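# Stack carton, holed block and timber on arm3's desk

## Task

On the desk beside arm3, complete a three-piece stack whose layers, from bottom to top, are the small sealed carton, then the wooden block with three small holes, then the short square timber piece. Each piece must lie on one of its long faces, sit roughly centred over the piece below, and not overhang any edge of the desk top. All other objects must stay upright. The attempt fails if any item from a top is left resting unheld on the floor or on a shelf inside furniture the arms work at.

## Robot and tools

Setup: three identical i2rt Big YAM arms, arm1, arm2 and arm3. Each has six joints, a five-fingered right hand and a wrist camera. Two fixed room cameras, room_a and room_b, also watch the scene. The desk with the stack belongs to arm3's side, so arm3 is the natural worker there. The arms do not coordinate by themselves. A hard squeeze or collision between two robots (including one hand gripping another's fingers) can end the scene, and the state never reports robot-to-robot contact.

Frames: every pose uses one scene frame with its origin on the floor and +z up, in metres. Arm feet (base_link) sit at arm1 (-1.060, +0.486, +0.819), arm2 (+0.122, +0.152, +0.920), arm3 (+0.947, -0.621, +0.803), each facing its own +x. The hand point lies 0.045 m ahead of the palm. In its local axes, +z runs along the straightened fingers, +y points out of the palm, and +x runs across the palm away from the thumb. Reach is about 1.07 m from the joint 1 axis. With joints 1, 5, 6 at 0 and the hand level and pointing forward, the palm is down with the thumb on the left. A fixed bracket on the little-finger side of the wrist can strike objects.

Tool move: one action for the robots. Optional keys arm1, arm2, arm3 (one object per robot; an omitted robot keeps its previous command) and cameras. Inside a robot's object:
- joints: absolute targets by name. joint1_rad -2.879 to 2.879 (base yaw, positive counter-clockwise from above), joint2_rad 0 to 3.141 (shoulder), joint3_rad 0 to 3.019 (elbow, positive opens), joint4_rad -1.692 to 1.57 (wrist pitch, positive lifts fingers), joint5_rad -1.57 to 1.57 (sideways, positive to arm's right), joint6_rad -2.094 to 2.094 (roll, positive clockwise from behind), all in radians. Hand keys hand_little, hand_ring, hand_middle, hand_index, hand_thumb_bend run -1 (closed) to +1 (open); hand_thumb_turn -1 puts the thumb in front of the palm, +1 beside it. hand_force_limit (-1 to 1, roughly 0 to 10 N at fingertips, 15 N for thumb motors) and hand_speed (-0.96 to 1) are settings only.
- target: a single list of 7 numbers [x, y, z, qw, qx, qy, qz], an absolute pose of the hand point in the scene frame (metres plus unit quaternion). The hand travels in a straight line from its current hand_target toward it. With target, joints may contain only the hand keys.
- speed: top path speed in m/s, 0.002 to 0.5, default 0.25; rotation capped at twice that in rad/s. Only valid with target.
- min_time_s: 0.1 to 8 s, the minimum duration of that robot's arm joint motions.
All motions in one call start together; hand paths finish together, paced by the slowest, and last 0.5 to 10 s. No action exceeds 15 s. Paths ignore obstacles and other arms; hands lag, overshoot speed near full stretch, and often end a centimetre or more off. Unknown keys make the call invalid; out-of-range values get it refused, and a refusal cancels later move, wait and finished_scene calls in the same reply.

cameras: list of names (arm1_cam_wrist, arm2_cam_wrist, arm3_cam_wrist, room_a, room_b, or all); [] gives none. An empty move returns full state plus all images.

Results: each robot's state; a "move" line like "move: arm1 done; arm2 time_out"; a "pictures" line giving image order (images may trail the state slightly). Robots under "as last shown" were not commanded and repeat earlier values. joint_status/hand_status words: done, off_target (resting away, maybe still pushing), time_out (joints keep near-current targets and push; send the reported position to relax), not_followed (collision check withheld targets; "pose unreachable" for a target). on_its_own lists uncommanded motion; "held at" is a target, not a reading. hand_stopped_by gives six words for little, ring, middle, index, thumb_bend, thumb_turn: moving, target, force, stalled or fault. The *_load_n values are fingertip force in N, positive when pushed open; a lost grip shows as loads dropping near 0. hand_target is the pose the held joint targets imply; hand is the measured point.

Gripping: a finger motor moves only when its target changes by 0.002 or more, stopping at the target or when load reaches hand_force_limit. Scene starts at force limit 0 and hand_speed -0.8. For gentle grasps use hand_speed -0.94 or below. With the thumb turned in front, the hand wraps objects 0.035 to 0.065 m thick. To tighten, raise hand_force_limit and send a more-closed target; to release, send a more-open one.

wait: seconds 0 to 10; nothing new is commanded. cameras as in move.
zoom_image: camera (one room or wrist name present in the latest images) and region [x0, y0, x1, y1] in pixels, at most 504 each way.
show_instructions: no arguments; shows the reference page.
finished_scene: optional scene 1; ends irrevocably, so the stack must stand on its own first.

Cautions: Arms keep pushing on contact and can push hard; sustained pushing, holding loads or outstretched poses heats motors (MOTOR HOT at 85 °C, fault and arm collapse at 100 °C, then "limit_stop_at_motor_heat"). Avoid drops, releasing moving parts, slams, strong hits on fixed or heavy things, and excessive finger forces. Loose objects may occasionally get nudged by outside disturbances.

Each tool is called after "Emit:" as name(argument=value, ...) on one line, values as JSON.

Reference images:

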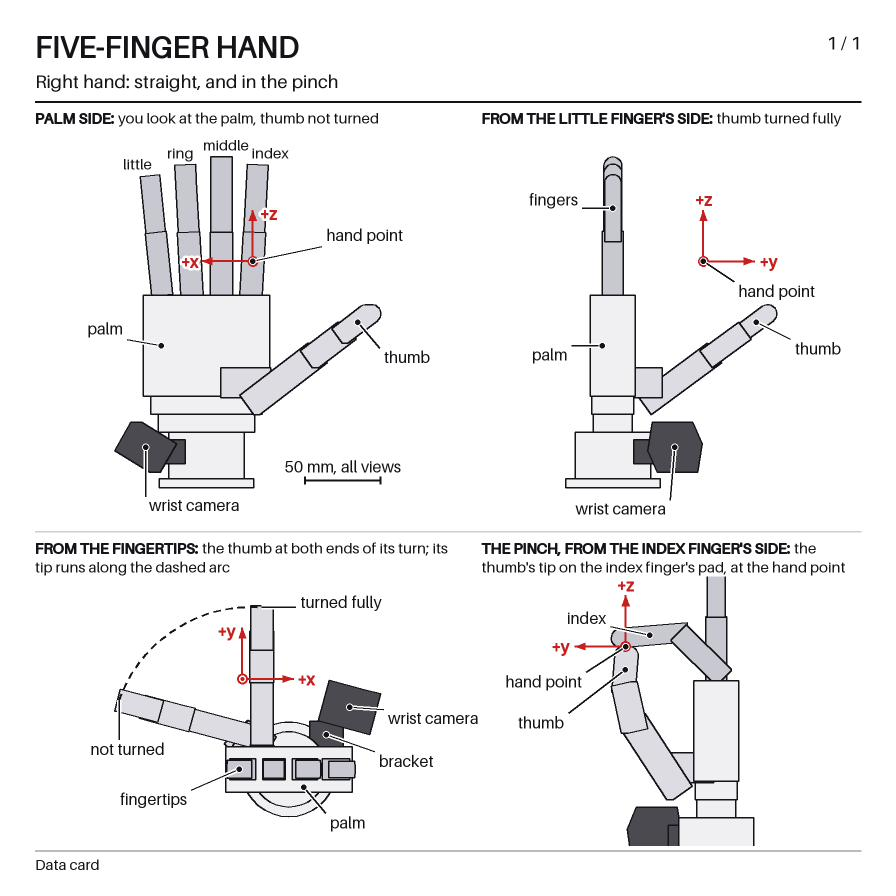

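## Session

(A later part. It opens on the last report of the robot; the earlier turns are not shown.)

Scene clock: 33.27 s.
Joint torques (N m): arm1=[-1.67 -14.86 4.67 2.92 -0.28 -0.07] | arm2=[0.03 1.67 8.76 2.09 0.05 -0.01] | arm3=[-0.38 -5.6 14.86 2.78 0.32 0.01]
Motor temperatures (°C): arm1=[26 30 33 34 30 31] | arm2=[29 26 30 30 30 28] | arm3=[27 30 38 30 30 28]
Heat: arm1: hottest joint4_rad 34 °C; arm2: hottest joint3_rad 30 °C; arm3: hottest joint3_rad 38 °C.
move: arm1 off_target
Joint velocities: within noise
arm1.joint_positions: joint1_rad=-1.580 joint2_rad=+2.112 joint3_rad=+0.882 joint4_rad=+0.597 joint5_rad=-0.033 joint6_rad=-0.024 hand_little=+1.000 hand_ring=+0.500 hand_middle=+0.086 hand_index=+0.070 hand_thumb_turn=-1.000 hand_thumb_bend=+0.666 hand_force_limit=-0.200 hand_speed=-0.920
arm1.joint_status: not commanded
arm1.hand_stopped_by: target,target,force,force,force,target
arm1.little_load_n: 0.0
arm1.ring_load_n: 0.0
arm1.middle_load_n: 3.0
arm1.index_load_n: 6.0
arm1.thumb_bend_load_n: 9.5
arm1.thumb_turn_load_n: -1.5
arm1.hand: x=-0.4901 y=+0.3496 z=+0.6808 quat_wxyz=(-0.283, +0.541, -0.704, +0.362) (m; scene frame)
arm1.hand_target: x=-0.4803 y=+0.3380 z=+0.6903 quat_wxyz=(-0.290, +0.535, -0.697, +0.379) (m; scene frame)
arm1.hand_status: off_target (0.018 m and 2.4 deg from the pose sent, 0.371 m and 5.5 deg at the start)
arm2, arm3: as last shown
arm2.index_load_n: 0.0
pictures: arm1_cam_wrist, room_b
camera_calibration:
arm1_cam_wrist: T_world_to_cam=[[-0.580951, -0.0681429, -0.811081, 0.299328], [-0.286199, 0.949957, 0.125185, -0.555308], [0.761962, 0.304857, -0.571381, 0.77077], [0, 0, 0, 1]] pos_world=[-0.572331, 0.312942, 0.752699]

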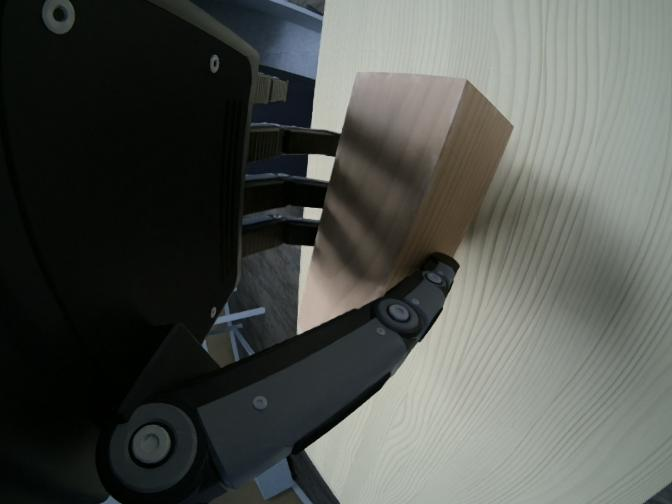

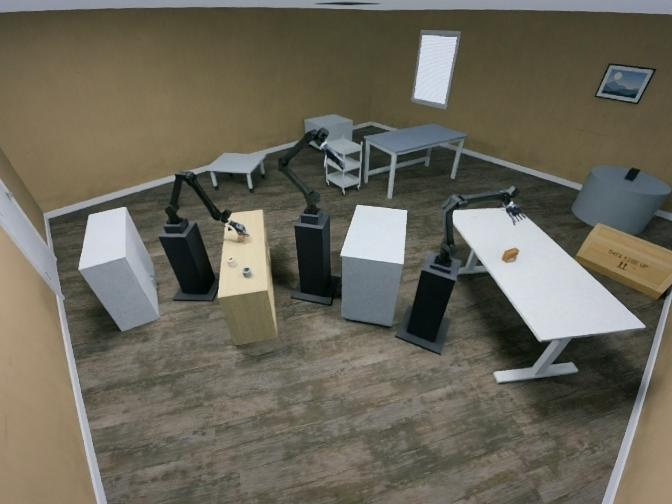

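Emit:
move(arm1={"target": [-0.468, 0.328, 0.65, 0.2905, -0.535, 0.6971, -0.3785], "speed": 0.1}, cameras=["arm1_cam_wrist"])

Scene clock: 34.53 s.
Joint torques (N m): arm1=[-1.79 -14.62 5.78 2.91 -0.25 -0.06] | arm2=[-0.15 1.61 8.66 2.03 0.02 -0.03] | arm3=[-0.56 -6.59 15.06 2.85 0.36 0.03]
Motor temperatures (°C): arm1=[26 30 33 34 30 31] | arm2=[29 26 30 30 30 28] | arm3=[27 30 38 30 30 28]
Heat: arm1: hottest joint4_rad 34 °C; arm2: hottest joint3_rad 30 °C; arm3: hottest joint3_rad 38 °C.
move: arm1 off_target
Joint velocities: within noise
arm1.joint_positions: joint1_rad=-1.593 joint2_rad=+2.220 joint3_rad=+0.928 joint4_rad=+0.654 joint5_rad=-0.045 joint6_rad=-0.031 hand_little=+1.000 hand_ring=+0.500 hand_middle=+0.086 hand_index=+0.070 hand_thumb_turn=-1.000 hand_thumb_bend=+0.666 hand_force_limit=-0.200 hand_speed=-0.920
arm1.joint_status: not commanded
arm1.hand_stopped_by: target,target,force,force,force,target
arm1.little_load_n: 0.0
arm1.ring_load_n: 0.0
arm1.middle_load_n: 3.5
arm1.index_load_n: 5.0
arm1.thumb_bend_load_n: 10.0
arm1.thumb_turn_load_n: -1.5
arm1.hand: x=-0.4855 y=+0.3424 z=+0.6435 quat_wxyz=(-0.282, +0.542, -0.706, +0.359) (m; scene frame)
arm1.hand_target: x=-0.4689 y=+0.3280 z=+0.6508 quat_wxyz=(-0.290, +0.535, -0.697, +0.379) (m; scene frame)
arm1.hand_status: off_target (0.024 m and 2.7 deg from the pose sent, 0.044 m and 2.4 deg at the start)
arm2.joint_positions: joint1_rad=+1.241 joint2_rad=+0.627 joint3_rad=+1.329 joint4_rad=-1.302 joint5_rad=+0.006 joint6_rad=-1.190 hand_little=+1.000 hand_ring=+1.000 hand_middle=+1.000 hand_index=+1.000 hand_thumb_turn=-1.000 hand_thumb_bend=+1.000 hand_force_limit=+0.000 hand_speed=+0.300
arm2.joint_status: not commanded
arm2.hand_stopped_by: target,target,target,target,target,target
arm2.little_load_n: 0.0
arm2.ring_load_n: 0.0
arm2.middle_load_n: 0.0
arm2.index_load_n: 0.0
arm2.thumb_bend_load_n: 0.0
arm2.thumb_turn_load_n: 0.0
arm2.hand: x=+0.2454 y=-0.0577 z=+1.3814 quat_wxyz=(+0.106, +0.723, -0.508, +0.455) (m; scene frame)
arm2.hand_target: x=+0.2468 y=-0.0563 z=+1.3923 quat_wxyz=(+0.107, +0.721, -0.501, +0.466) (m; scene frame)
arm2.hand_status: not commanded
arm3.joint_positions: joint1_rad=-0.737 joint2_rad=+1.250 joint3_rad=+1.222 joint4_rad=-0.748 joint5_rad=+0.174 joint6_rad=-1.022 hand_little=+1.000 hand_ring=+1.000 hand_middle=+1.000 hand_index=+1.000 hand_thumb_turn=-1.000 hand_thumb_bend=+1.000 hand_force_limit=+0.000 hand_speed=+0.300
arm3.joint_status: not commanded
arm3.hand_stopped_by: target,target,target,target,target,target
arm3.little_load_n: 0.0
arm3.ring_load_n: 0.0
arm3.middle_load_n: 0.0
arm3.index_load_n: 0.0
arm3.thumb_bend_load_n: 0.0
arm3.thumb_turn_load_n: 0.0
arm3.hand: x=+1.4422 y=-0.6472 z=+1.0847 quat_wxyz=(-0.046, +0.885, -0.243, +0.395) (m; scene frame)
arm3.hand_target: x=+1.4577 y=-0.6500 z=+1.1202 quat_wxyz=(-0.057, +0.866, -0.251, +0.429) (m; scene frame)
arm3.hand_status: not commanded
pictures: arm1_cam_wrist
camera_calibration:
arm1_cam_wrist: T_world_to_cam=[[-0.585056, -0.0659053, -0.80831, 0.26673], [-0.285812, 0.949501, 0.129454, -0.544809], [0.75896, 0.306763, -0.574348, 0.747943], [0, 0, 0, 1]] pos_world=[-0.567319, 0.305434, 0.715709]

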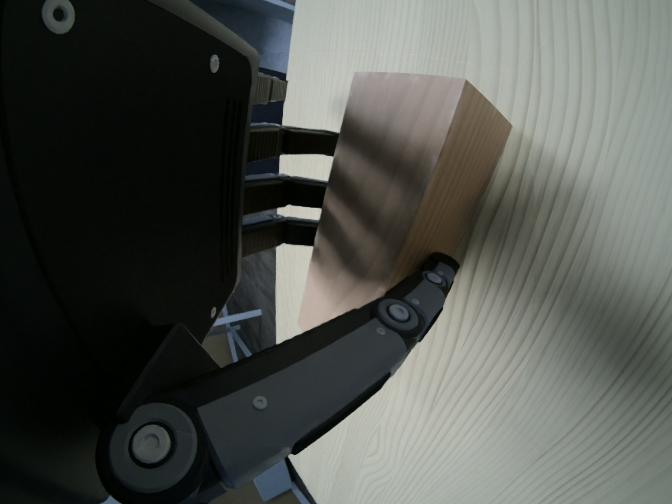

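Emit:
move(arm1={"target": [-0.461, 0.322, 0.637, 0.2905, -0.535, 0.6971, -0.3785], "speed": 0.05}, cameras=["arm1_cam_wrist"])

Scene clock: 35.67 s.
Joint torques (N m): arm1=[-1.79 -13.68 5.59 2.62 -0.23 -0.1] | arm2=[-0.03 1.49 8.77 2.13 0.03 -0.01] | arm3=[-0.67 -7.47 14.75 2.77 0.38 0.06]
Motor temperatures (°C): arm1=[26 30 33 34 30 31] | arm2=[29 26 30 30 30 28] | arm3=[27 30 38 30 30 28]
Heat: arm1: hottest joint4_rad 34 °C; arm2: hottest joint3_rad 30 °C; arm3: hottest joint3_rad 38 °C.
move: arm1 off_target
Joint velocities: within noise
arm1.joint_positions: joint1_rad=-1.598 joint2_rad=+2.245 joint3_rad=+0.970 joint4_rad=+0.668 joint5_rad=-0.052 joint6_rad=-0.031 hand_little=+1.000 hand_ring=+0.500 hand_middle=+0.086 hand_index=+0.070 hand_thumb_turn=-1.000 hand_thumb_bend=+0.666 hand_force_limit=-0.200 hand_speed=-0.920
arm1.joint_status: not commanded
arm1.hand_stopped_by: target,target,force,force,force,target
arm1.little_load_n: 0.0
arm1.ring_load_n: 0.0
arm1.middle_load_n: 3.5
arm1.index_load_n: 5.0
arm1.thumb_bend_load_n: 9.0
arm1.thumb_turn_load_n: -1.5
arm1.hand: x=-0.4686 y=+0.3347 z=+0.6436 quat_wxyz=(-0.291, +0.537, -0.700, +0.369) (m; scene frame)
arm1.hand_target: x=-0.4618 y=+0.3222 z=+0.6374 quat_wxyz=(-0.290, +0.535, -0.697, +0.378) (m; scene frame)
arm1.hand_status: off_target (0.016 m and 1.2 deg from the pose sent, 0.033 m and 2.7 deg at the start)
arm2, arm3: as last shown
arm3.thumb_bend_load_n: 0.5
pictures: arm1_cam_wrist
camera_calibration:
arm1_cam_wrist: T_world_to_cam=[[-0.560998, -0.0701422, -0.82484, 0.299563], [-0.289186, 0.950234, 0.115878, -0.525806], [0.775663, 0.303539, -0.553363, 0.733031], [0, 0, 0, 1]] pos_world=[-0.552587, 0.298147, 0.713654]

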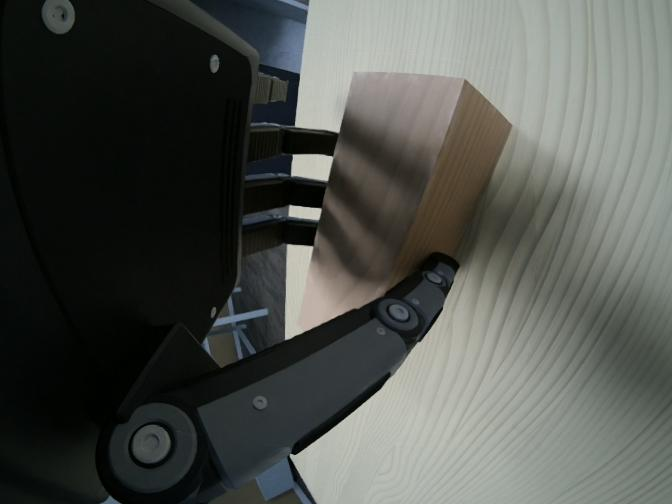

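Emit:
move(arm1={"target": [-0.466, 0.322, 0.622, 0.2858, -0.5375, 0.7003, -0.3725], "speed": 0.05}, cameras=["arm1_cam_wrist"])

Scene clock: 36.73 s.
Joint torques (N m): arm1=[-1.9 -12.16 5.15 2.26 -0.15 -0.12] | arm2=[-0.32 1.96 8.77 1.96 0.06 0] | arm3=[-0.85 -6.53 14.79 2.8 0.37 0.05]
Motor temperatures (°C): arm1=[26 30 33 34 30 31] | arm2=[29 26 30 30 30 28] | arm3=[27 30 39 30 30 28]
Heat: arm1: hottest joint4_rad 34 °C; arm2: hottest joint3_rad 30 °C; arm3: hottest joint3_rad 39 °C.
move: arm1 off_target
Joint velocities: within noise
arm1.joint_positions: joint1_rad=-1.600 joint2_rad=+2.257 joint3_rad=+0.980 joint4_rad=+0.684 joint5_rad=-0.055 joint6_rad=-0.031 hand_little=+1.000 hand_ring=+0.500 hand_middle=+0.086 hand_index=+0.070 hand_thumb_turn=-1.000 hand_thumb_bend=+0.666 hand_force_limit=-0.200 hand_speed=-0.920
arm1.joint_status: not commanded
arm1.hand_stopped_by: target,target,force,force,force,target
arm1.little_load_n: 0.0
arm1.ring_load_n: 0.0
arm1.middle_load_n: 3.5
arm1.index_load_n: 5.0
arm1.thumb_bend_load_n: 8.0
arm1.thumb_turn_load_n: -2.0
arm1.hand: x=-0.4634 y=+0.3324 z=+0.6433 quat_wxyz=(-0.296, +0.535, -0.697, +0.374) (m; scene frame)
arm1.hand_target: x=-0.4672 y=+0.3225 z=+0.6227 quat_wxyz=(-0.286, +0.538, -0.701, +0.372) (m; scene frame)
arm1.hand_status: off_target (0.024 m and 1.3 deg from the pose sent, 0.025 m and 0.7 deg at the start)
arm2, arm3: as last shown
arm3.ring_load_n: 0.5
arm3.thumb_bend_load_n: 0.0
pictures: arm1_cam_wrist
camera_calibration:
arm1_cam_wrist: T_world_to_cam=[[-0.54813, -0.073119, -0.833191, 0.314376], [-0.291711, 0.950332, 0.108509, -0.5186], [0.783874, 0.302528, -0.542235, 0.726467], [0, 0, 0, 1]] pos_world=[-0.548421, 0.296052, 0.712124]

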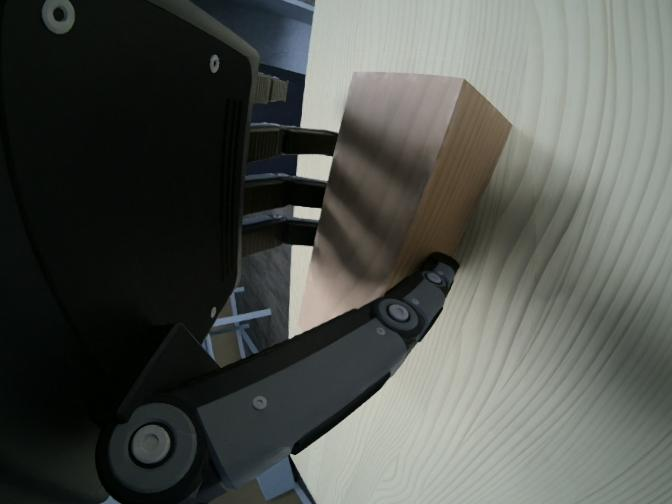

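Emit:
move(arm1={"joints": {"hand_index": 0.5, "hand_middle": 0.5, "hand_thumb_bend": 0.95, "hand_speed": -0.85}}, cameras=["arm1_cam_wrist"])

Scene clock: 38.77 s.
Joint torques (N m): arm1=[-1.73 -14.33 4.64 2.06 -0.11 -0.1] | arm2=[0.21 1.55 8.84 2.13 0.03 -0.02] | arm3=[-1.03 -6.07 14.75 2.73 0.36 0.05]
Motor temperatures (°C): arm1=[26 30 33 34 30 31] | arm2=[29 26 31 30 30 28] | arm3=[27 30 39 30 30 28]
Heat: arm1: hottest joint4_rad 34 °C; arm2: hottest joint3_rad 31 °C; arm3: hottest joint3_rad 39 °C.
move: arm1 done
Joint velocities: within noise
arm1.joint_positions: joint1_rad=-1.603 joint2_rad=+2.283 joint3_rad=+0.985 joint4_rad=+0.688 joint5_rad=-0.056 joint6_rad=-0.034 hand_little=+1.000 hand_ring=+0.500 hand_middle=+0.500 hand_index=+0.500 hand_thumb_turn=-1.000 hand_thumb_bend=+0.949 hand_force_limit=-0.200 hand_speed=-0.850
arm1.joint_status: all done
arm1.hand_stopped_by: target,target,target,target,target,target
arm1.little_load_n: 0.0
arm1.ring_load_n: 0.0
arm1.middle_load_n: 0.0
arm1.index_load_n: 0.0
arm1.thumb_bend_load_n: -1.0
arm1.thumb_turn_load_n: 0.0
arm1.hand: x=-0.4682 y=+0.3326 z=+0.6300 quat_wxyz=(-0.291, +0.538, -0.700, +0.369) (m; scene frame)
arm1.hand_target: x=-0.4672 y=+0.3225 z=+0.6227 quat_wxyz=(-0.286, +0.537, -0.701, +0.372) (m; scene frame)
arm1.hand_status: not commanded
arm2, arm3: as last shown
arm3.ring_load_n: 0.0
pictures: arm1_cam_wrist
camera_calibration:
arm1_cam_wrist: T_world_to_cam=[[-0.562103, -0.0708409, -0.824028, 0.287593], [-0.290158, 0.94989, 0.116267, -0.522807], [0.774499, 0.304453, -0.554491, 0.725687], [0, 0, 0, 1]] pos_world=[-0.552083, 0.296045, 0.700156]

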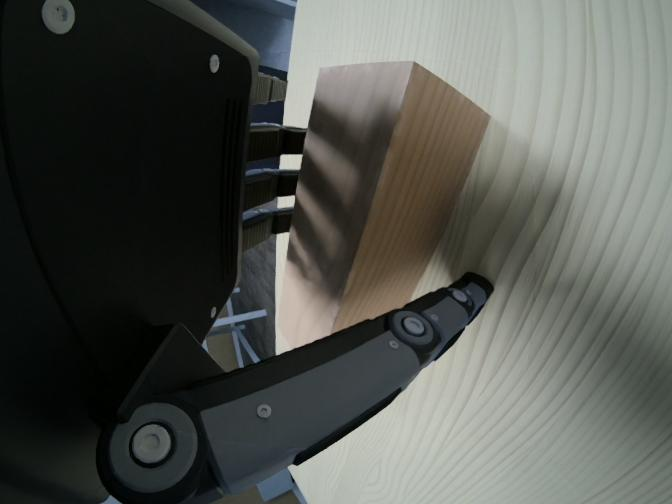

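Emit:
move(arm1={"target": [-0.49, 0.33, 0.82, 0.2858, -0.5375, 0.7003, -0.3725], "speed": 0.25, "joints": {"hand_index": 1, "hand_middle": 1, "hand_ring": 1, "hand_thumb_bend": 1, "hand_speed": 0}}, arm2={"joints": {"joint1_rad": -1.35, "joint5_rad": 0, "joint6_rad": 0}, "min_time_s": 4}, cameras=["arm1_cam_wrist", "arm2_cam_wrist"])

Scene clock: 43.77 s.
Joint torques (N m): arm1=[-1.61 -14.15 5.76 1.61 -0.02 -0.07] | arm2=[-1.67 1.96 8.84 2.02 -0.09 0.16] | arm3=[-1.08 -6.89 14.83 2.81 0.37 0.05]
Motor temperatures (°C): arm1=[26 30 33 33 30 31] | arm2=[29 26 31 30 30 28] | arm3=[27 30 40 30 30 28]
Heat: arm1: hottest joint3_rad 33 °C; arm2: hottest joint3_rad 31 °C; arm3: hottest joint3_rad 40 °C.
move: arm1 done; arm2 done
Joint velocities: within noise
arm1.joint_positions: joint1_rad=-1.603 joint2_rad=+1.776 joint3_rad=+0.891 joint4_rad=+0.275 joint5_rad=-0.056 joint6_rad=-0.034 hand_little=+1.000 hand_ring=+1.000 hand_middle=+1.000 hand_index=+1.000 hand_thumb_turn=-1.000 hand_thumb_bend=+1.000 hand_force_limit=-0.200 hand_speed=+0.000
arm1.joint_status: all done
arm1.hand_stopped_by: target,target,target,target,target,target
arm1.little_load_n: 0.0
arm1.ring_load_n: -0.5
arm1.middle_load_n: 0.0
arm1.index_load_n: 0.0
arm1.thumb_bend_load_n: 0.0
arm1.thumb_turn_load_n: 0.5
arm1.hand: x=-0.4867 y=+0.3372 z=+0.8167 quat_wxyz=(-0.291, +0.538, -0.700, +0.369) (m; scene frame)
arm1.hand_target: x=-0.4899 y=+0.3300 z=+0.8200 quat_wxyz=(-0.286, +0.538, -0.700, +0.373) (m; scene frame)
arm1.hand_status: done (0.009 m and 0.7 deg from the pose sent, 0.191 m and 0.7 deg at the start)
arm2.joint_positions: joint1_rad=-1.341 joint2_rad=+0.627 joint3_rad=+1.329 joint4_rad=-1.302 joint5_rad=+0.002 joint6_rad=-0.017 hand_little=+1.000 hand_ring=+1.000 hand_middle=+1.000 hand_index=+1.000 hand_thumb_turn=-1.000 hand_thumb_bend=+1.000 hand_force_limit=+0.000 hand_speed=+0.300
arm2.joint_status: all done
arm2.hand_stopped_by: target,target,target,target,target,target
arm2.little_load_n: 0.0
arm2.ring_load_n: 0.0
arm2.middle_load_n: 0.0
arm2.index_load_n: 0.0
arm2.thumb_bend_load_n: 0.5
arm2.thumb_turn_load_n: 0.0
arm2.hand: x=-0.1129 y=+0.1873 z=+1.3718 quat_wxyz=(+0.375, -0.703, -0.539, +0.275) (m; scene frame)
arm2.hand_target: x=-0.1130 y=+0.1880 z=+1.3830 quat_wxyz=(+0.382, -0.704, -0.527, +0.283) (m; scene frame)
arm2.hand_status: not commanded
arm3: as last shown
pictures: arm1_cam_wrist, arm2_cam_wrist
camera_calibration:
arm1_cam_wrist: T_world_to_cam=[[-0.562108, -0.0712243, -0.823991, 0.431495], [-0.290372, 0.949859, 0.115981, -0.553987], [0.774415, 0.304458, -0.554605, 0.842143], [0, 0, 0, 1]] pos_world=[-0.570483, 0.300545, 0.886857]
arm2_cam_wrist: T_world_to_cam=[[0.600675, 0.150207, -0.785257, 1.11534], [0.355896, -0.929746, 0.0943936, 0.0797225], [-0.715911, -0.33617, -0.611933, 0.936523], [0, 0, 0, 1]] pos_world=[-0.0278635, 0.22142, 1.44139]

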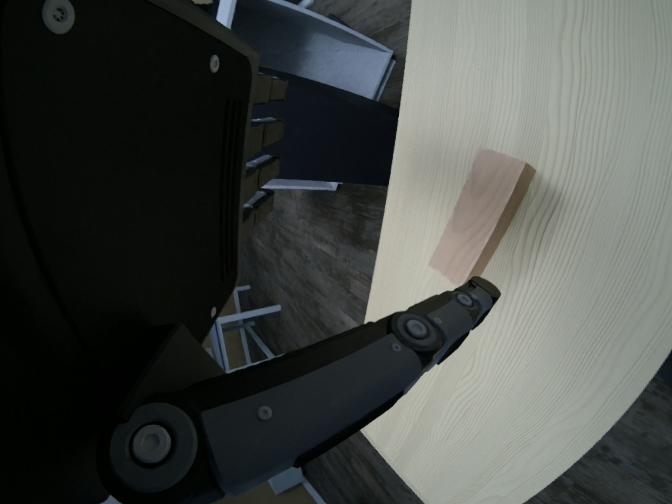

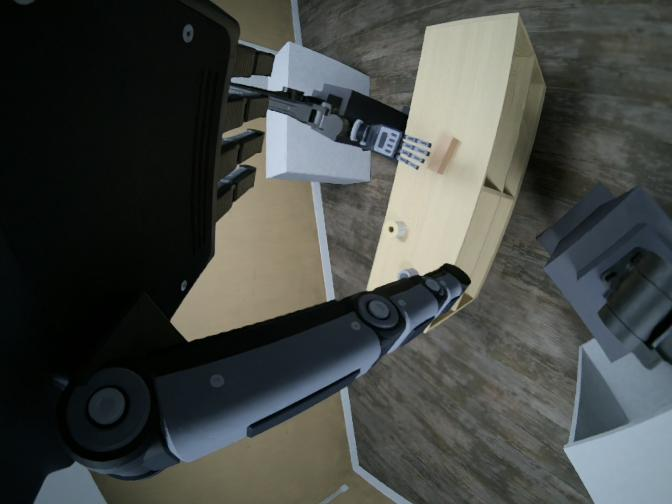

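Emit:
zoom_image(camera="arm2_cam_wrist", region=[400, 110, 500, 200])

Emit:
move(arm1={"joints": {"joint1_rad": -0.06, "joint2_rad": 0.64, "joint3_rad": 1.43, "joint4_rad": -1.5}, "min_time_s": 3}, arm3={"joints": {"joint1_rad": 1.5, "joint2_rad": 0.633, "joint3_rad": 1.369, "joint4_rad": -1.427, "joint5_rad": 0, "joint6_rad": -1.2}, "min_time_s": 4}, cameras=["arm2_cam_wrist", "arm3_cam_wrist"])

Scaled by 5.040 from the camera's 672x504 image, which has a finer 960x720 frame.

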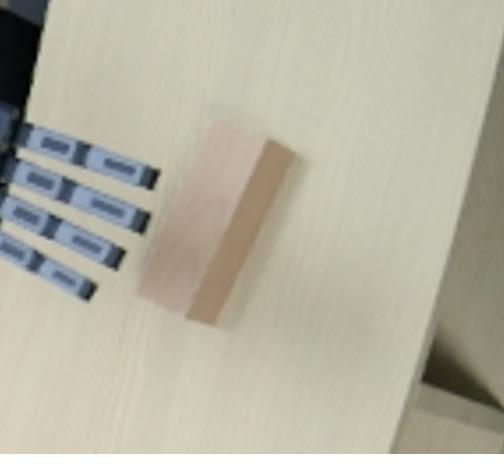

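Scene clock: 48.47 s.
Joint torques (N m): arm1=[0.73 3.31 8.95 1.46 -0.1 -0.08] | arm2=[-1.14 1.96 8.84 2.02 -0.06 0.13] | arm3=[1.2 2.08 12.07 1.68 0.04 -0.23]
Motor temperatures (°C): arm1=[26 30 34 33 30 31] | arm2=[29 26 31 30 30 28] | arm3=[27 30 40 30 30 28]
Heat: arm1: hottest joint3_rad 34 °C; arm2: hottest joint3_rad 31 °C; arm3: hottest joint3_rad 40 °C.
move: arm1 done; arm3 done
Joint velocities: within noise
arm1.joint_positions: joint1_rad=-0.075 joint2_rad=+0.635 joint3_rad=+1.393 joint4_rad=-1.491 joint5_rad=-0.054 joint6_rad=-0.034 hand_little=+1.000 hand_ring=+1.000 hand_middle=+1.000 hand_index=+1.000 hand_thumb_turn=-1.000 hand_thumb_bend=+1.000 hand_force_limit=-0.200 hand_speed=+0.000
arm1.joint_status: all done
arm1.hand_stopped_by: target,target,target,target,target,target
arm1.little_load_n: 0.0
arm1.ring_load_n: 0.0
arm1.middle_load_n: 0.0
arm1.index_load_n: 0.0
arm1.thumb_bend_load_n: 0.0
arm1.thumb_turn_load_n: 0.0
arm1.hand: x=-1.0350 y=+0.6781 z=+1.2681 quat_wxyz=(-0.406, +0.902, -0.136, +0.064) (m; scene frame)
arm1.hand_target: x=-1.0381 y=+0.6762 z=+1.2816 quat_wxyz=(-0.416, +0.899, -0.123, +0.065) (m; scene frame)
arm1.hand_status: not commanded
arm2: as last shown
arm2.joint_positions: joint1_rad=-1.341 joint2_rad=+0.627 joint3_rad=+1.329 joint4_rad=-1.302 joint5_rad=+0.002 joint6_rad=-0.016 hand_little=+1.000 hand_ring=+1.000 hand_middle=+1.000 hand_index=+1.000 hand_thumb_turn=-1.000 hand_thumb_bend=+1.000 hand_force_limit=+0.000 hand_speed=+0.300
arm3.joint_positions: joint1_rad=+1.488 joint2_rad=+0.636 joint3_rad=+1.320 joint4_rad=-1.417 joint5_rad=+0.003 joint6_rad=-1.187 hand_little=+1.000 hand_ring=+1.000 hand_middle=+1.000 hand_index=+1.000 hand_thumb_turn=-1.000 hand_thumb_bend=+1.000 hand_force_limit=+0.000 hand_speed=+0.300
arm3.joint_status: all done
arm3.hand_stopped_by: target,target,target,target,target,target
arm3.little_load_n: 0.0
arm3.ring_load_n: 0.0
arm3.middle_load_n: 0.0
arm3.index_load_n: 0.0
arm3.thumb_bend_load_n: 0.0
arm3.thumb_turn_load_n: 0.5
arm3.hand: x=+0.8295 y=-0.4293 z=+1.2361 quat_wxyz=(-0.393, +0.521, +0.752, +0.094) (m; scene frame)
arm3.hand_target: x=+0.8302 y=-0.4339 z=+1.2579 quat_wxyz=(-0.412, +0.506, +0.751, +0.097) (m; scene frame)
arm3.hand_status: not commanded
pictures: arm2_cam_wrist, arm3_cam_wrist
camera_calibration:
arm2_cam_wrist: T_world_to_cam=[[0.600635, 0.149799, -0.785365, 1.11559], [0.355735, -0.929775, 0.0947176, 0.0792579], [-0.716024, -0.336273, -0.611744, 0.93627], [0, 0, 0, 1]] pos_world=[-0.0278631, 0.221421, 1.44139]
arm3_cam_wrist: T_world_to_cam=[[0.775144, 0.629423, -0.0545797, -0.30647], [0.606887, -0.765825, -0.212603, -0.58113], [-0.175616, 0.131674, -0.975613, 1.5198], [0, 0, 0, 1]] pos_world=[0.857138, -0.452262, 1.34246]

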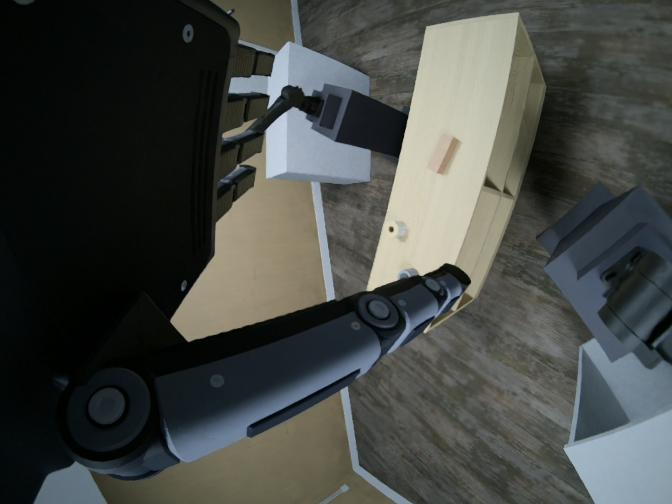

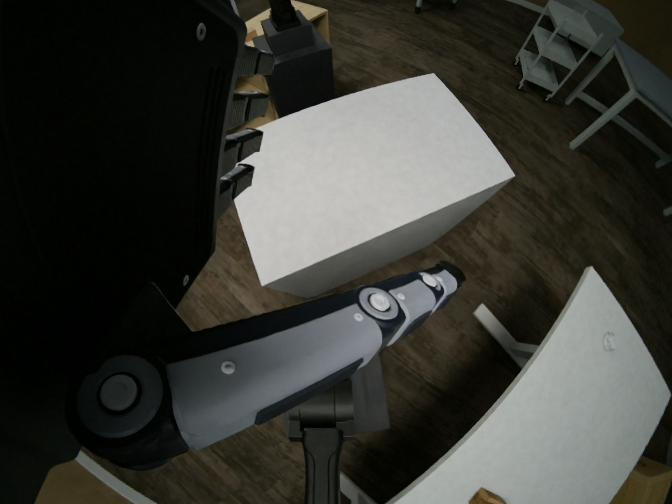

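Emit:
move(arm2={"target": [-0.478, 0.327, 0.79, 0.3785, -0.6971, -0.535, 0.2905], "speed": 0.3}, cameras=["arm2_cam_wrist"])

Scene clock: 52.17 s.
Joint torques (N m): arm1=[0.79 3.31 8.98 1.46 -0.1 -0.07] | arm2=[-1.44 -16.44 6.08 2.51 -0.11 -0.14] | arm3=[0.67 1.96 12.14 1.46 -0.03 -0.24]
Motor temperatures (°C): arm1=[26 30 34 33 30 31] | arm2=[29 26 31 30 30 28] | arm3=[27 30 39 30 30 28]
Heat: arm1: hottest joint3_rad 34 °C; arm2: hottest joint3_rad 31 °C; arm3: hottest joint3_rad 39 °C.
move: arm2 off_target
Joint velocities: within noise
arm1, arm3: as last shown
arm1.ring_load_n: -0.5
arm2.joint_positions: joint1_rad=-1.406 joint2_rad=+2.110 joint3_rad=+0.947 joint4_rad=+0.561 joint5_rad=-0.075 joint6_rad=-0.031 hand_little=+1.000 hand_ring=+1.000 hand_middle=+1.000 hand_index=+1.000 hand_thumb_turn=-1.000 hand_thumb_bend=+1.000 hand_force_limit=+0.000 hand_speed=+0.300
arm2.joint_status: not commanded
arm2.hand_stopped_by: target,target,target,target,target,target
arm2.little_load_n: 0.0
arm2.ring_load_n: 0.0
arm2.middle_load_n: 0.0
arm2.index_load_n: 0.0
arm2.thumb_bend_load_n: 0.0
arm2.thumb_turn_load_n: 0.0
arm2.hand: x=-0.4663 y=+0.3172 z=+0.7863 quat_wxyz=(+0.365, -0.705, -0.536, +0.287) (m; scene frame)
arm2.hand_target: x=-0.4775 y=+0.3269 z=+0.7904 quat_wxyz=(+0.379, -0.697, -0.535, +0.290) (m; scene frame)
arm2.hand_status: off_target (0.016 m and 1.8 deg from the pose sent, 0.701 m and 2.0 deg at the start)
arm3.little_load_n: 0.5
arm3.thumb_turn_load_n: 0.0
pictures: arm2_cam_wrist
camera_calibration:
arm2_cam_wrist: T_world_to_cam=[[0.593395, 0.129963, -0.79435, 0.858547], [0.363021, -0.924021, 0.120006, 0.362894], [-0.718399, -0.359577, -0.595488, 0.362258], [0, 0, 0, 1]] pos_world=[-0.38095, 0.354002, 0.854158]

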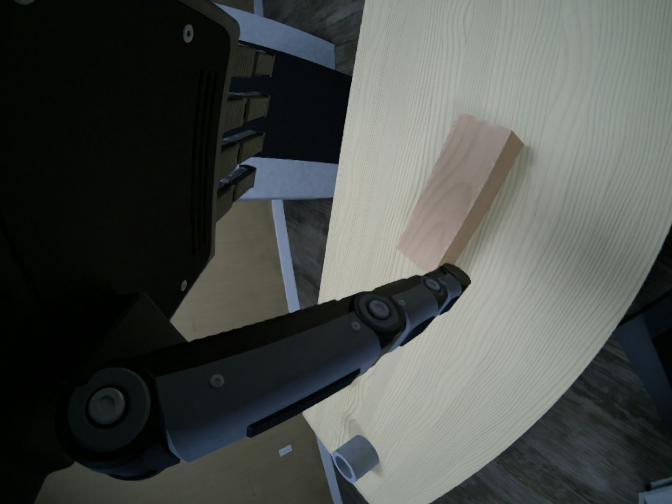

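Emit:
zoom_image(camera="arm2_cam_wrist", region=[390, 100, 540, 280])

Scaled by 2.800 from the camera's 672x504 image, which has a finer 960x720 frame.

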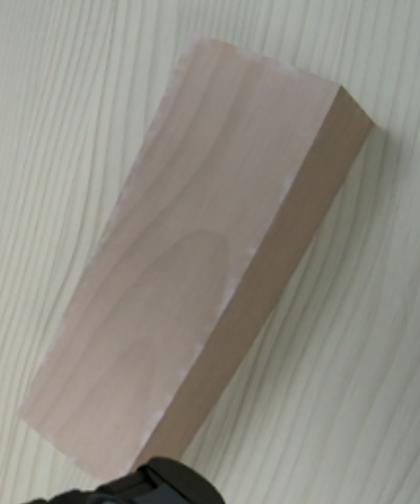

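Emit:
move(arm2={"target": [-0.486, 0.342, 0.70, 0.3735, -0.7001, -0.5375, 0.2860], "speed": 0.15}, cameras=["arm2_cam_wrist"])

Scene clock: 54.13 s.
Joint torques (N m): arm1=[0.73 3.25 8.98 1.44 -0.11 -0.07] | arm2=[-1.55 -17.79 4.97 2.39 -0.09 -0.1] | arm3=[1.44 2.43 12.04 1.33 -0.04 -0.21]
Motor temperatures (°C): arm1=[26 30 34 33 30 31] | arm2=[29 26 31 30 30 28] | arm3=[27 30 39 30 30 28]
Heat: arm1: hottest joint3_rad 34 °C; arm2: hottest joint3_rad 31 °C; arm3: hottest joint3_rad 39 °C.
move: arm2 off_target
Joint velocities: within noise
arm1, arm3: as last shown
arm1.ring_load_n: 0.0
arm2.joint_positions: joint1_rad=-1.426 joint2_rad=+2.351 joint3_rad=+1.068 joint4_rad=+0.670 joint5_rad=-0.091 joint6_rad=-0.043 hand_little=+1.000 hand_ring=+1.000 hand_middle=+1.000 hand_index=+1.000 hand_thumb_turn=-1.000 hand_thumb_bend=+1.000 hand_force_limit=+0.000 hand_speed=+0.300
arm2.joint_status: not commanded
arm2.hand_stopped_by: target,target,target,target,target,target
arm2.little_load_n: 0.0
arm2.ring_load_n: -0.5
arm2.middle_load_n: -0.5
arm2.index_load_n: 0.0
arm2.thumb_bend_load_n: 0.0
arm2.thumb_turn_load_n: 0.0
arm2.hand: x=-0.4779 y=+0.3325 z=+0.6998 quat_wxyz=(+0.362, -0.707, -0.537, +0.284) (m; scene frame)
arm2.hand_target: x=-0.4856 y=+0.3418 z=+0.7001 quat_wxyz=(+0.373, -0.700, -0.537, +0.286) (m; scene frame)
arm2.hand_status: off_target (0.013 m and 1.6 deg from the pose sent, 0.092 m and 1.1 deg at the start)
arm3.little_load_n: 0.0
pictures: arm2_cam_wrist
camera_calibration:
arm2_cam_wrist: T_world_to_cam=[[0.601434, 0.127841, -0.788628, 0.795323], [0.36171, -0.923722, 0.126112, 0.386662], [-0.712351, -0.361102, -0.601799, 0.315741], [0, 0, 0, 1]] pos_world=[-0.393275, 0.369508, 0.768464]

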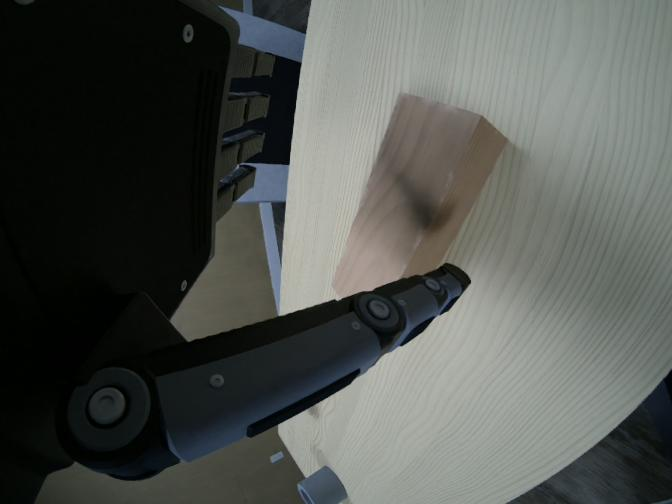

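Emit:
move(arm2={"target": [-0.482, 0.342, 0.653, 0.3735, -0.7001, -0.5375, 0.2860], "speed": 0.08}, cameras=["arm2_cam_wrist"])

Scene clock: 55.83 s.
Joint torques (N m): arm1=[0.67 3.37 8.99 1.46 -0.1 -0.08] | arm2=[-1.61 -18.2 4.22 2.47 -0.15 -0.13] | arm3=[0.91 2.73 12.21 1.69 -0.05 -0.26]
Motor temperatures (°C): arm1=[26 30 35 33 30 31] | arm2=[29 26 31 30 30 28] | arm3=[27 30 38 30 30 28]
Heat: arm1: hottest joint3_rad 35 °C; arm2: hottest joint3_rad 31 °C; arm3: hottest joint3_rad 38 °C.
move: arm2 off_target
Joint velocities: within noise
arm1, arm3: as last shown
arm1.ring_load_n: -0.5
arm1.middle_load_n: -0.5
arm2.joint_positions: joint1_rad=-1.428 joint2_rad=+2.471 joint3_rad=+1.117 joint4_rad=+0.744 joint5_rad=-0.092 joint6_rad=-0.045 hand_little=+1.000 hand_ring=+1.000 hand_middle=+1.000 hand_index=+1.000 hand_thumb_turn=-1.000 hand_thumb_bend=+1.000 hand_force_limit=+0.000 hand_speed=+0.300
arm2.joint_status: not commanded
arm2.hand_stopped_by: target,target,target,target,target,target
arm2.little_load_n: 0.0
arm2.ring_load_n: 0.0
arm2.middle_load_n: 0.0
arm2.index_load_n: 0.0
arm2.thumb_bend_load_n: 0.0
arm2.thumb_turn_load_n: 0.0
arm2.hand: x=-0.4763 y=+0.3328 z=+0.6547 quat_wxyz=(+0.363, -0.706, -0.537, +0.285) (m; scene frame)
arm2.hand_target: x=-0.4818 y=+0.3419 z=+0.6533 quat_wxyz=(+0.373, -0.700, -0.537, +0.286) (m; scene frame)
arm2.hand_status: off_target (0.011 m and 1.4 deg from the pose sent, 0.048 m and 1.6 deg at the start)
pictures: arm2_cam_wrist
camera_calibration:
arm2_cam_wrist: T_world_to_cam=[[0.59871, 0.129528, -0.790423, 0.75808], [0.362977, -0.923565, 0.123592, 0.394256], [-0.713999, -0.360901, -0.599963, 0.287827], [0, 0, 0, 1]] pos_world=[-0.391468, 0.369805, 0.723162]

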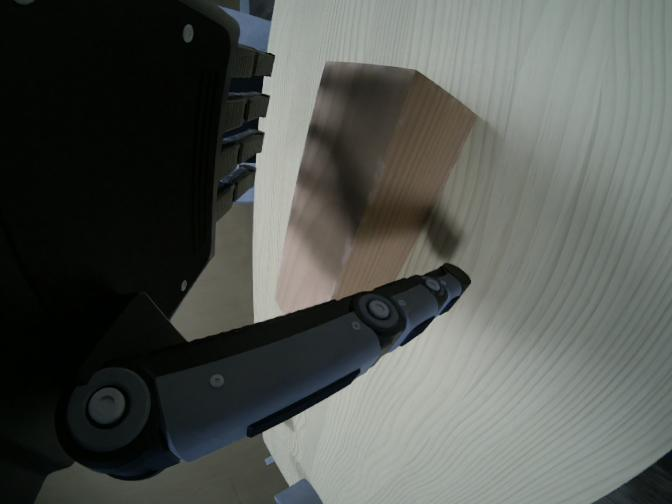

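Emit:
move(arm2={"joints": {"hand_index": 0.45, "hand_middle": 0.45, "hand_ring": 0.5, "hand_thumb_bend": 0.85, "hand_speed": 0}})

Emit:
move(arm2={"joints": {"hand_index": -0.4, "hand_middle": -0.4, "hand_thumb_bend": 0.0, "hand_speed": -0.92, "hand_force_limit": -0.2}}, cameras=["arm2_cam_wrist"])

Scene clock: 57.93 s.
Joint torques (N m): arm1=[0.79 3.49 8.95 1.47 -0.12 -0.07] | arm2=[-1.67 -18.49 4.22 2.41 -0.08 -0.13] | arm3=[0.85 2.55 11.96 1.33 -0.04 -0.24]
Motor temperatures (°C): arm1=[26 30 35 33 30 31] | arm2=[29 26 31 30 30 28] | arm3=[27 30 38 30 30 28]
Heat: arm1: hottest joint3_rad 35 °C; arm2: hottest joint3_rad 31 °C; arm3: hottest joint3_rad 38 °C.
move: arm2 done
Joint velocities: within noise
arm1, arm3: as last shown
arm1.ring_load_n: 0.0
arm1.middle_load_n: 0.0
arm2.joint_positions: joint1_rad=-1.428 joint2_rad=+2.471 joint3_rad=+1.117 joint4_rad=+0.744 joint5_rad=-0.093 joint6_rad=-0.046 hand_little=+1.000 hand_ring=+0.500 hand_middle=+0.450 hand_index=+0.450 hand_thumb_turn=-1.000 hand_thumb_bend=+0.850 hand_force_limit=+0.000 hand_speed=+0.000
arm2.joint_status: all done
arm2.hand_stopped_by: target,target,target,target,target,target
arm2.little_load_n: 0.0
arm2.ring_load_n: 0.0
arm2.middle_load_n: 0.0
arm2.index_load_n: 0.0
arm2.thumb_bend_load_n: 0.0
arm2.thumb_turn_load_n: 0.0
arm2.hand: x=-0.4763 y=+0.3330 z=+0.6548 quat_wxyz=(+0.363, -0.706, -0.537, +0.285) (m; scene frame)
arm2.hand_target: x=-0.4817 y=+0.3420 z=+0.6533 quat_wxyz=(+0.373, -0.700, -0.537, +0.286) (m; scene frame)
arm2.hand_status: not commanded
pictures: none

Scene clock: 61.57 s.
Joint torques (N m): arm1=[0.79 3.43 8.99 1.46 -0.1 -0.07] | arm2=[-1.79 -18.37 4.19 2.45 -0.07 -0.16] | arm3=[0.21 1.85 12.03 1.62 -0.01 -0.24]
Motor temperatures (°C): arm1=[26 30 35 33 30 31] | arm2=[29 26 31 30 30 28] | arm3=[27 30 38 30 30 28]
Heat: arm1: hottest joint3_rad 35 °C; arm2: hottest joint3_rad 31 °C; arm3: hottest joint3_rad 38 °C.
move: arm2 off_target
Joint velocities: within noise
arm1, arm3: as last shown
arm1.middle_load_n: -0.5
arm2.joint_positions: joint1_rad=-1.428 joint2_rad=+2.471 joint3_rad=+1.117 joint4_rad=+0.744 joint5_rad=-0.093 joint6_rad=-0.046 hand_little=+1.000 hand_ring=+0.500 hand_middle=+0.086 hand_index=+0.071 hand_thumb_turn=-1.000 hand_thumb_bend=+0.662 hand_force_limit=-0.200 hand_speed=-0.920
arm2.joint_status: hand_middle off_target (ended at +0.086, target -0.400); hand_index off_target (ended at +0.071, target -0.400); hand_thumb_bend off_target (ended at +0.662, target +0.000); the others done
arm2.hand_stopped_by: target,target,force,force,force,target
arm2.little_load_n: 0.0
arm2.ring_load_n: 0.0
arm2.middle_load_n: 4.5
arm2.index_load_n: 3.5
arm2.thumb_bend_load_n: 6.5
arm2.thumb_turn_load_n: -0.5
arm2.hand: x=-0.4763 y=+0.3330 z=+0.6548 quat_wxyz=(+0.363, -0.706, -0.537, +0.285) (m; scene frame)
arm2.hand_target: x=-0.4817 y=+0.3420 z=+0.6533 quat_wxyz=(+0.374, -0.700, -0.537, +0.286) (m; scene frame)
arm2.hand_status: not commanded
arm3.index_load_n: 0.5
pictures: arm2_cam_wrist
camera_calibration:
arm2_cam_wrist: T_world_to_cam=[[0.598504, 0.130557, -0.79041, 0.757584], [0.363538, -0.923458, 0.12274, 0.395235], [-0.713886, -0.360804, -0.600156, 0.288046], [0, 0, 0, 1]] pos_world=[-0.391468, 0.370004, 0.723163]

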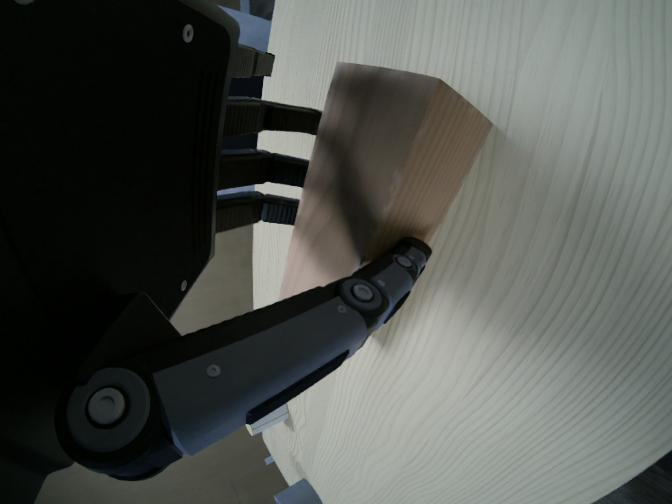

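Emit:
move(arm2={"target": [-0.45, 0.325, 0.85, 0.3735, -0.7001, -0.5375, 0.2860], "speed": 0.15}, cameras=["arm2_cam_wrist"])

Scene clock: 63.93 s.
Joint torques (N m): arm1=[0.62 3.43 8.96 1.48 -0.11 -0.07] | arm2=[-0.91 -17.96 5.31 1.78 0.05 -0.1] | arm3=[1.2 2.43 12.01 1.43 0.04 -0.2]
Motor temperatures (°C): arm1=[26 30 35 33 30 31] | arm2=[29 27 30 30 30 28] | arm3=[27 30 37 30 30 28]
Heat: arm1: hottest joint3_rad 35 °C; arm2: hottest joint3_rad 30 °C; arm3: hottest joint3_rad 37 °C.
move: arm2 off_target
Joint velocities: within noise
arm1, arm3: as last shown
arm1.middle_load_n: 0.0
arm2.joint_positions: joint1_rad=-1.428 joint2_rad=+1.945 joint3_rad=+0.882 joint4_rad=+0.457 joint5_rad=-0.091 joint6_rad=-0.047 hand_little=+1.000 hand_ring=+0.500 hand_middle=+0.086 hand_index=+0.071 hand_thumb_turn=-1.000 hand_thumb_bend=+0.662 hand_force_limit=-0.200 hand_speed=-0.920
arm2.joint_status: not commanded
arm2.hand_stopped_by: target,target,force,force,force,target
arm2.little_load_n: 0.0
arm2.ring_load_n: 0.0
arm2.middle_load_n: 4.0
arm2.index_load_n: 3.5
arm2.thumb_bend_load_n: 7.0
arm2.thumb_turn_load_n: -0.5
arm2.hand: x=-0.4462 y=+0.3213 z=+0.8402 quat_wxyz=(+0.365, -0.705, -0.537, +0.285) (m; scene frame)
arm2.hand_target: x=-0.4499 y=+0.3251 z=+0.8499 quat_wxyz=(+0.374, -0.700, -0.537, +0.286) (m; scene frame)
arm2.hand_status: off_target (0.011 m and 1.2 deg from the pose sent, 0.197 m and 1.4 deg at the start)
arm3.index_load_n: 0.0
pictures: arm2_cam_wrist
camera_calibration:
arm2_cam_wrist: T_world_to_cam=[[0.59662, 0.132074, -0.791581, 0.887409], [0.36249, -0.924361, 0.118983, 0.353638], [-0.715992, -0.357928, -0.599368, 0.414077], [0, 0, 0, 1]] pos_world=[-0.36116, 0.357895, 0.908564]

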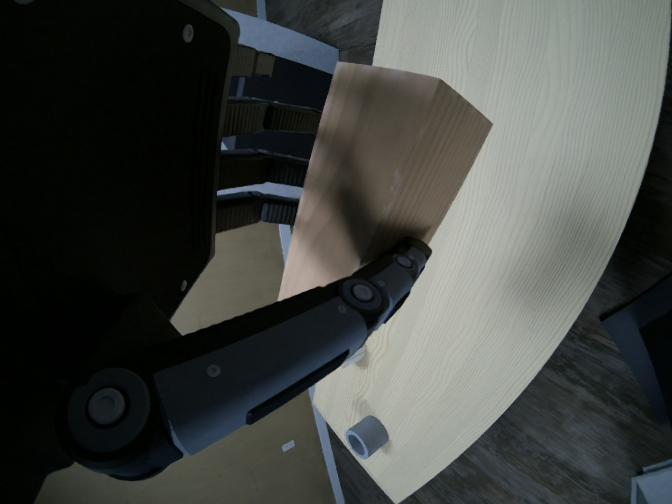

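Emit:
move(arm2={"joints": {"joint1_rad": 1.34, "joint2_rad": 1.65, "joint3_rad": 0.95, "joint4_rad": 0.09, "joint5_rad": 0.0, "joint6_rad": -0.03}, "min_time_s": 4.5}, cameras=["arm2_cam_wrist", "arm3_cam_wrist"])

Scene clock: 69.17 s.
Joint torques (N m): arm1=[0.79 3.43 8.99 1.44 -0.1 -0.08] | arm2=[-1.26 -16.5 10.29 1.57 0.07 0.16] | arm3=[1.44 1.67 12.08 1.46 -0.04 -0.27]
Motor temperatures (°C): arm1=[26 30 35 33 30 31] | arm2=[29 27 31 30 30 28] | arm3=[27 30 37 30 30 28]
Heat: arm1: hottest joint3_rad 35 °C; arm2: hottest joint3_rad 31 °C; arm3: hottest joint3_rad 37 °C.
move: arm2 done
Joint velocities: within noise
arm1, arm3: as last shown
arm2.joint_positions: joint1_rad=+1.346 joint2_rad=+1.673 joint3_rad=+0.904 joint4_rad=+0.094 joint5_rad=-0.001 joint6_rad=-0.045 hand_little=+1.000 hand_ring=+0.500 hand_middle=+0.086 hand_index=+0.071 hand_thumb_turn=-1.000 hand_thumb_bend=+0.662 hand_force_limit=-0.200 hand_speed=-0.920
arm2.joint_status: all done
arm2.hand_stopped_by: target,target,force,force,force,target
arm2.little_load_n: 0.0
arm2.ring_load_n: 0.0
arm2.middle_load_n: 4.0
arm2.index_load_n: 3.5
arm2.thumb_bend_load_n: 7.0
arm2.thumb_turn_load_n: -0.5
arm2.hand: x=+0.5666 y=-0.2117 z=+0.9404 quat_wxyz=(-0.170, +0.384, -0.815, +0.399) (m; scene frame)
arm2.hand_target: x=+0.5819 y=-0.2293 z=+0.9743 quat_wxyz=(-0.183, +0.369, -0.806, +0.426) (m; scene frame)
arm2.hand_status: not commanded
pictures: arm2_cam_wrist, arm3_cam_wrist
camera_calibration:
arm2_cam_wrist: T_world_to_cam=[[-0.653884, 0.144109, -0.742744, 1.09801], [0.0755808, 0.989224, 0.125394, 0.0436305], [0.752811, 0.0258558, -0.657729, 0.31239], [0, 0, 0, 1]] pos_world=[0.479505, -0.209472, 1.01554]
arm3_cam_wrist: T_world_to_cam=[[0.775014, 0.629606, -0.0543117, -0.306637], [0.607085, -0.765641, -0.2127, -0.581087], [-0.1755, 0.131873, -0.975607, 1.51978], [0, 0, 0, 1]] pos_world=[0.857138, -0.452262, 1.34246]

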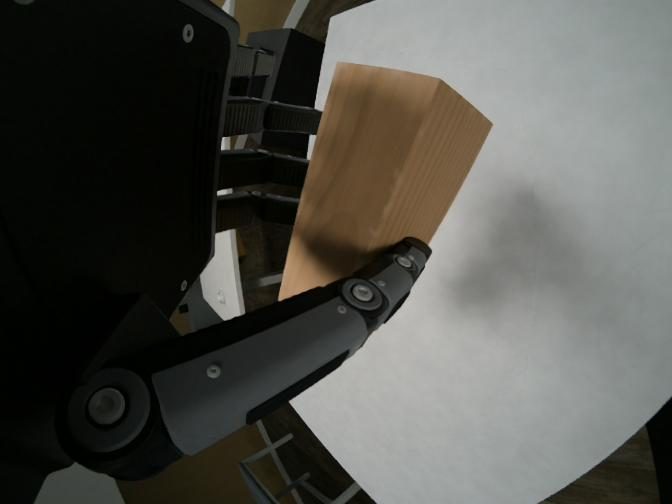

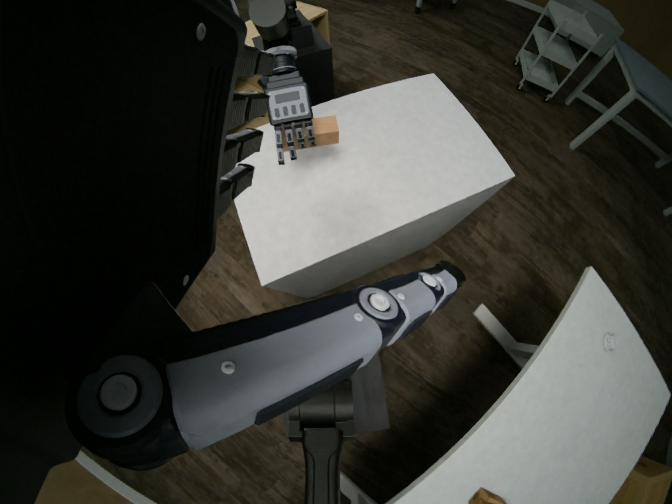

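Emit:
move(arm2={"target": [0.535, -0.204, 0.80, 0.191, -0.3592, 0.8067, -0.4289], "speed": 0.15}, cameras=["arm2_cam_wrist", "room_a"])

Scene clock: 71.57 s.
Joint torques (N m): arm1=[0.79 3.49 8.99 1.48 -0.1 -0.07] | arm2=[-1.79 -11.4 3.34 2.14 -0.04 0.14] | arm3=[1.73 3.37 12.08 1.48 -0.04 -0.21]
Motor temperatures (°C): arm1=[26 30 36 33 30 31] | arm2=[29 27 30 30 30 28] | arm3=[27 30 37 30 30 28]
Heat: arm1: hottest joint3_rad 36 °C; arm2: hottest joint3_rad 30 °C; arm3: hottest joint3_rad 37 °C.
move: arm2 off_target
Joint velocities: within noise
arm1.joint_positions: joint1_rad=-0.075 joint2_rad=+0.635 joint3_rad=+1.393 joint4_rad=-1.491 joint5_rad=-0.054 joint6_rad=-0.034 hand_little=+1.000 hand_ring=+1.000 hand_middle=+1.000 hand_index=+1.000 hand_thumb_turn=-1.000 hand_thumb_bend=+1.000 hand_force_limit=-0.200 hand_speed=+0.000
arm1.joint_status: not commanded
arm1.hand_stopped_by: target,target,target,target,target,target
arm1.little_load_n: 0.0
arm1.ring_load_n: 0.0
arm1.middle_load_n: 0.0
arm1.index_load_n: 0.0
arm1.thumb_bend_load_n: 0.0
arm1.thumb_turn_load_n: 0.0
arm1.hand: x=-1.0350 y=+0.6781 z=+1.2681 quat_wxyz=(-0.406, +0.902, -0.136, +0.064) (m; scene frame)
arm1.hand_target: x=-1.0381 y=+0.6762 z=+1.2816 quat_wxyz=(-0.416, +0.899, -0.123, +0.065) (m; scene frame)
arm1.hand_status: not commanded
arm2.joint_positions: joint1_rad=+1.313 joint2_rad=+1.968 joint3_rad=+0.742 joint4_rad=+0.669 joint5_rad=-0.032 joint6_rad=-0.041 hand_little=+1.000 hand_ring=+0.500 hand_middle=+0.086 hand_index=+0.071 hand_thumb_turn=-1.000 hand_thumb_bend=+0.662 hand_force_limit=-0.200 hand_speed=-0.920
arm2.joint_status: not commanded
arm2.hand_stopped_by: target,target,force,force,force,target
arm2.little_load_n: 0.0
arm2.ring_load_n: 0.0
arm2.middle_load_n: 4.5
arm2.index_load_n: 3.5
arm2.thumb_bend_load_n: 6.0
arm2.thumb_turn_load_n: -1.5
arm2.hand: x=+0.5458 y=-0.2083 z=+0.8220 quat_wxyz=(-0.196, +0.364, -0.794, +0.446) (m; scene frame)
arm2.hand_target: x=+0.5347 y=-0.2034 z=+0.8010 quat_wxyz=(-0.191, +0.359, -0.807, +0.429) (m; scene frame)
arm2.hand_status: off_target (0.025 m and 2.5 deg from the pose sent, 0.144 m and 5.1 deg at the start)
arm3.joint_positions: joint1_rad=+1.488 joint2_rad=+0.636 joint3_rad=+1.320 joint4_rad=-1.417 joint5_rad=+0.003 joint6_rad=-1.187 hand_little=+1.000 hand_ring=+1.000 hand_middle=+1.000 hand_index=+1.000 hand_thumb_turn=-1.000 hand_thumb_bend=+1.000 hand_force_limit=+0.000 hand_speed=+0.300
arm3.joint_status: not commanded
arm3.hand_stopped_by: target,target,target,target,target,target
arm3.little_load_n: -0.5
arm3.ring_load_n: 0.0
arm3.middle_load_n: 0.0
arm3.index_load_n: 0.0
arm3.thumb_bend_load_n: 0.0
arm3.thumb_turn_load_n: 0.0
arm3.hand: x=+0.8295 y=-0.4293 z=+1.2361 quat_wxyz=(-0.393, +0.521, +0.752, +0.094) (m; scene frame)
arm3.hand_target: x=+0.8302 y=-0.4339 z=+1.2579 quat_wxyz=(-0.412, +0.506, +0.751, +0.097) (m; scene frame)
arm3.hand_status: not commanded
pictures: arm2_cam_wrist, room_a
camera_calibration:
arm2_cam_wrist: T_world_to_cam=[[-0.573763, 0.099731, -0.812927, 1.00065], [0.0761151, 0.994756, 0.0683161, 0.104434], [0.815477, -0.0226787, -0.578345, 0.14046], [0, 0, 0, 1]] pos_world=[0.451646, -0.200497, 0.887557]

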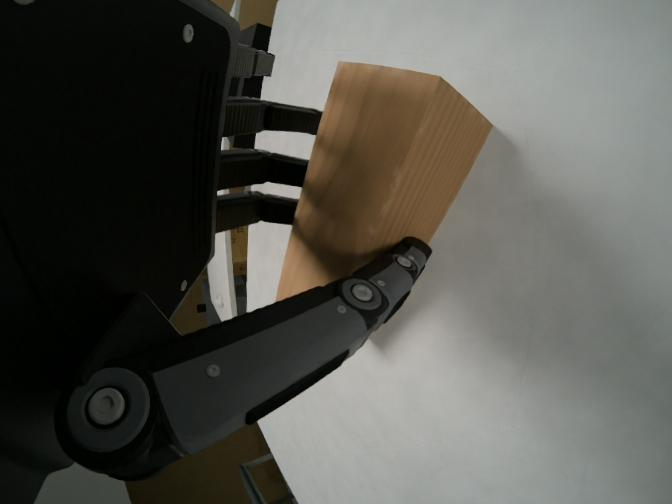

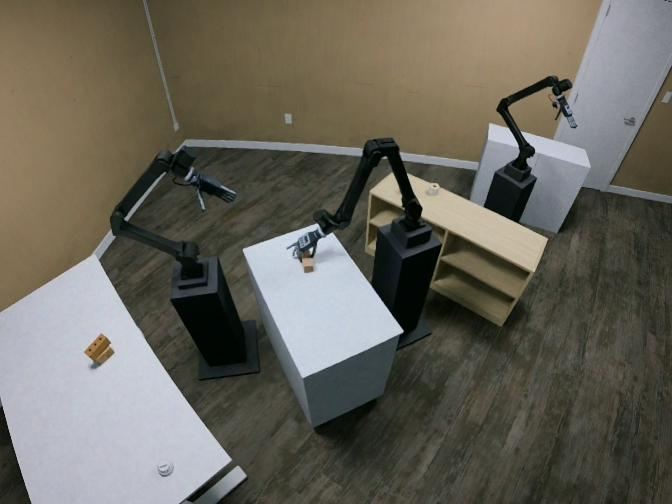

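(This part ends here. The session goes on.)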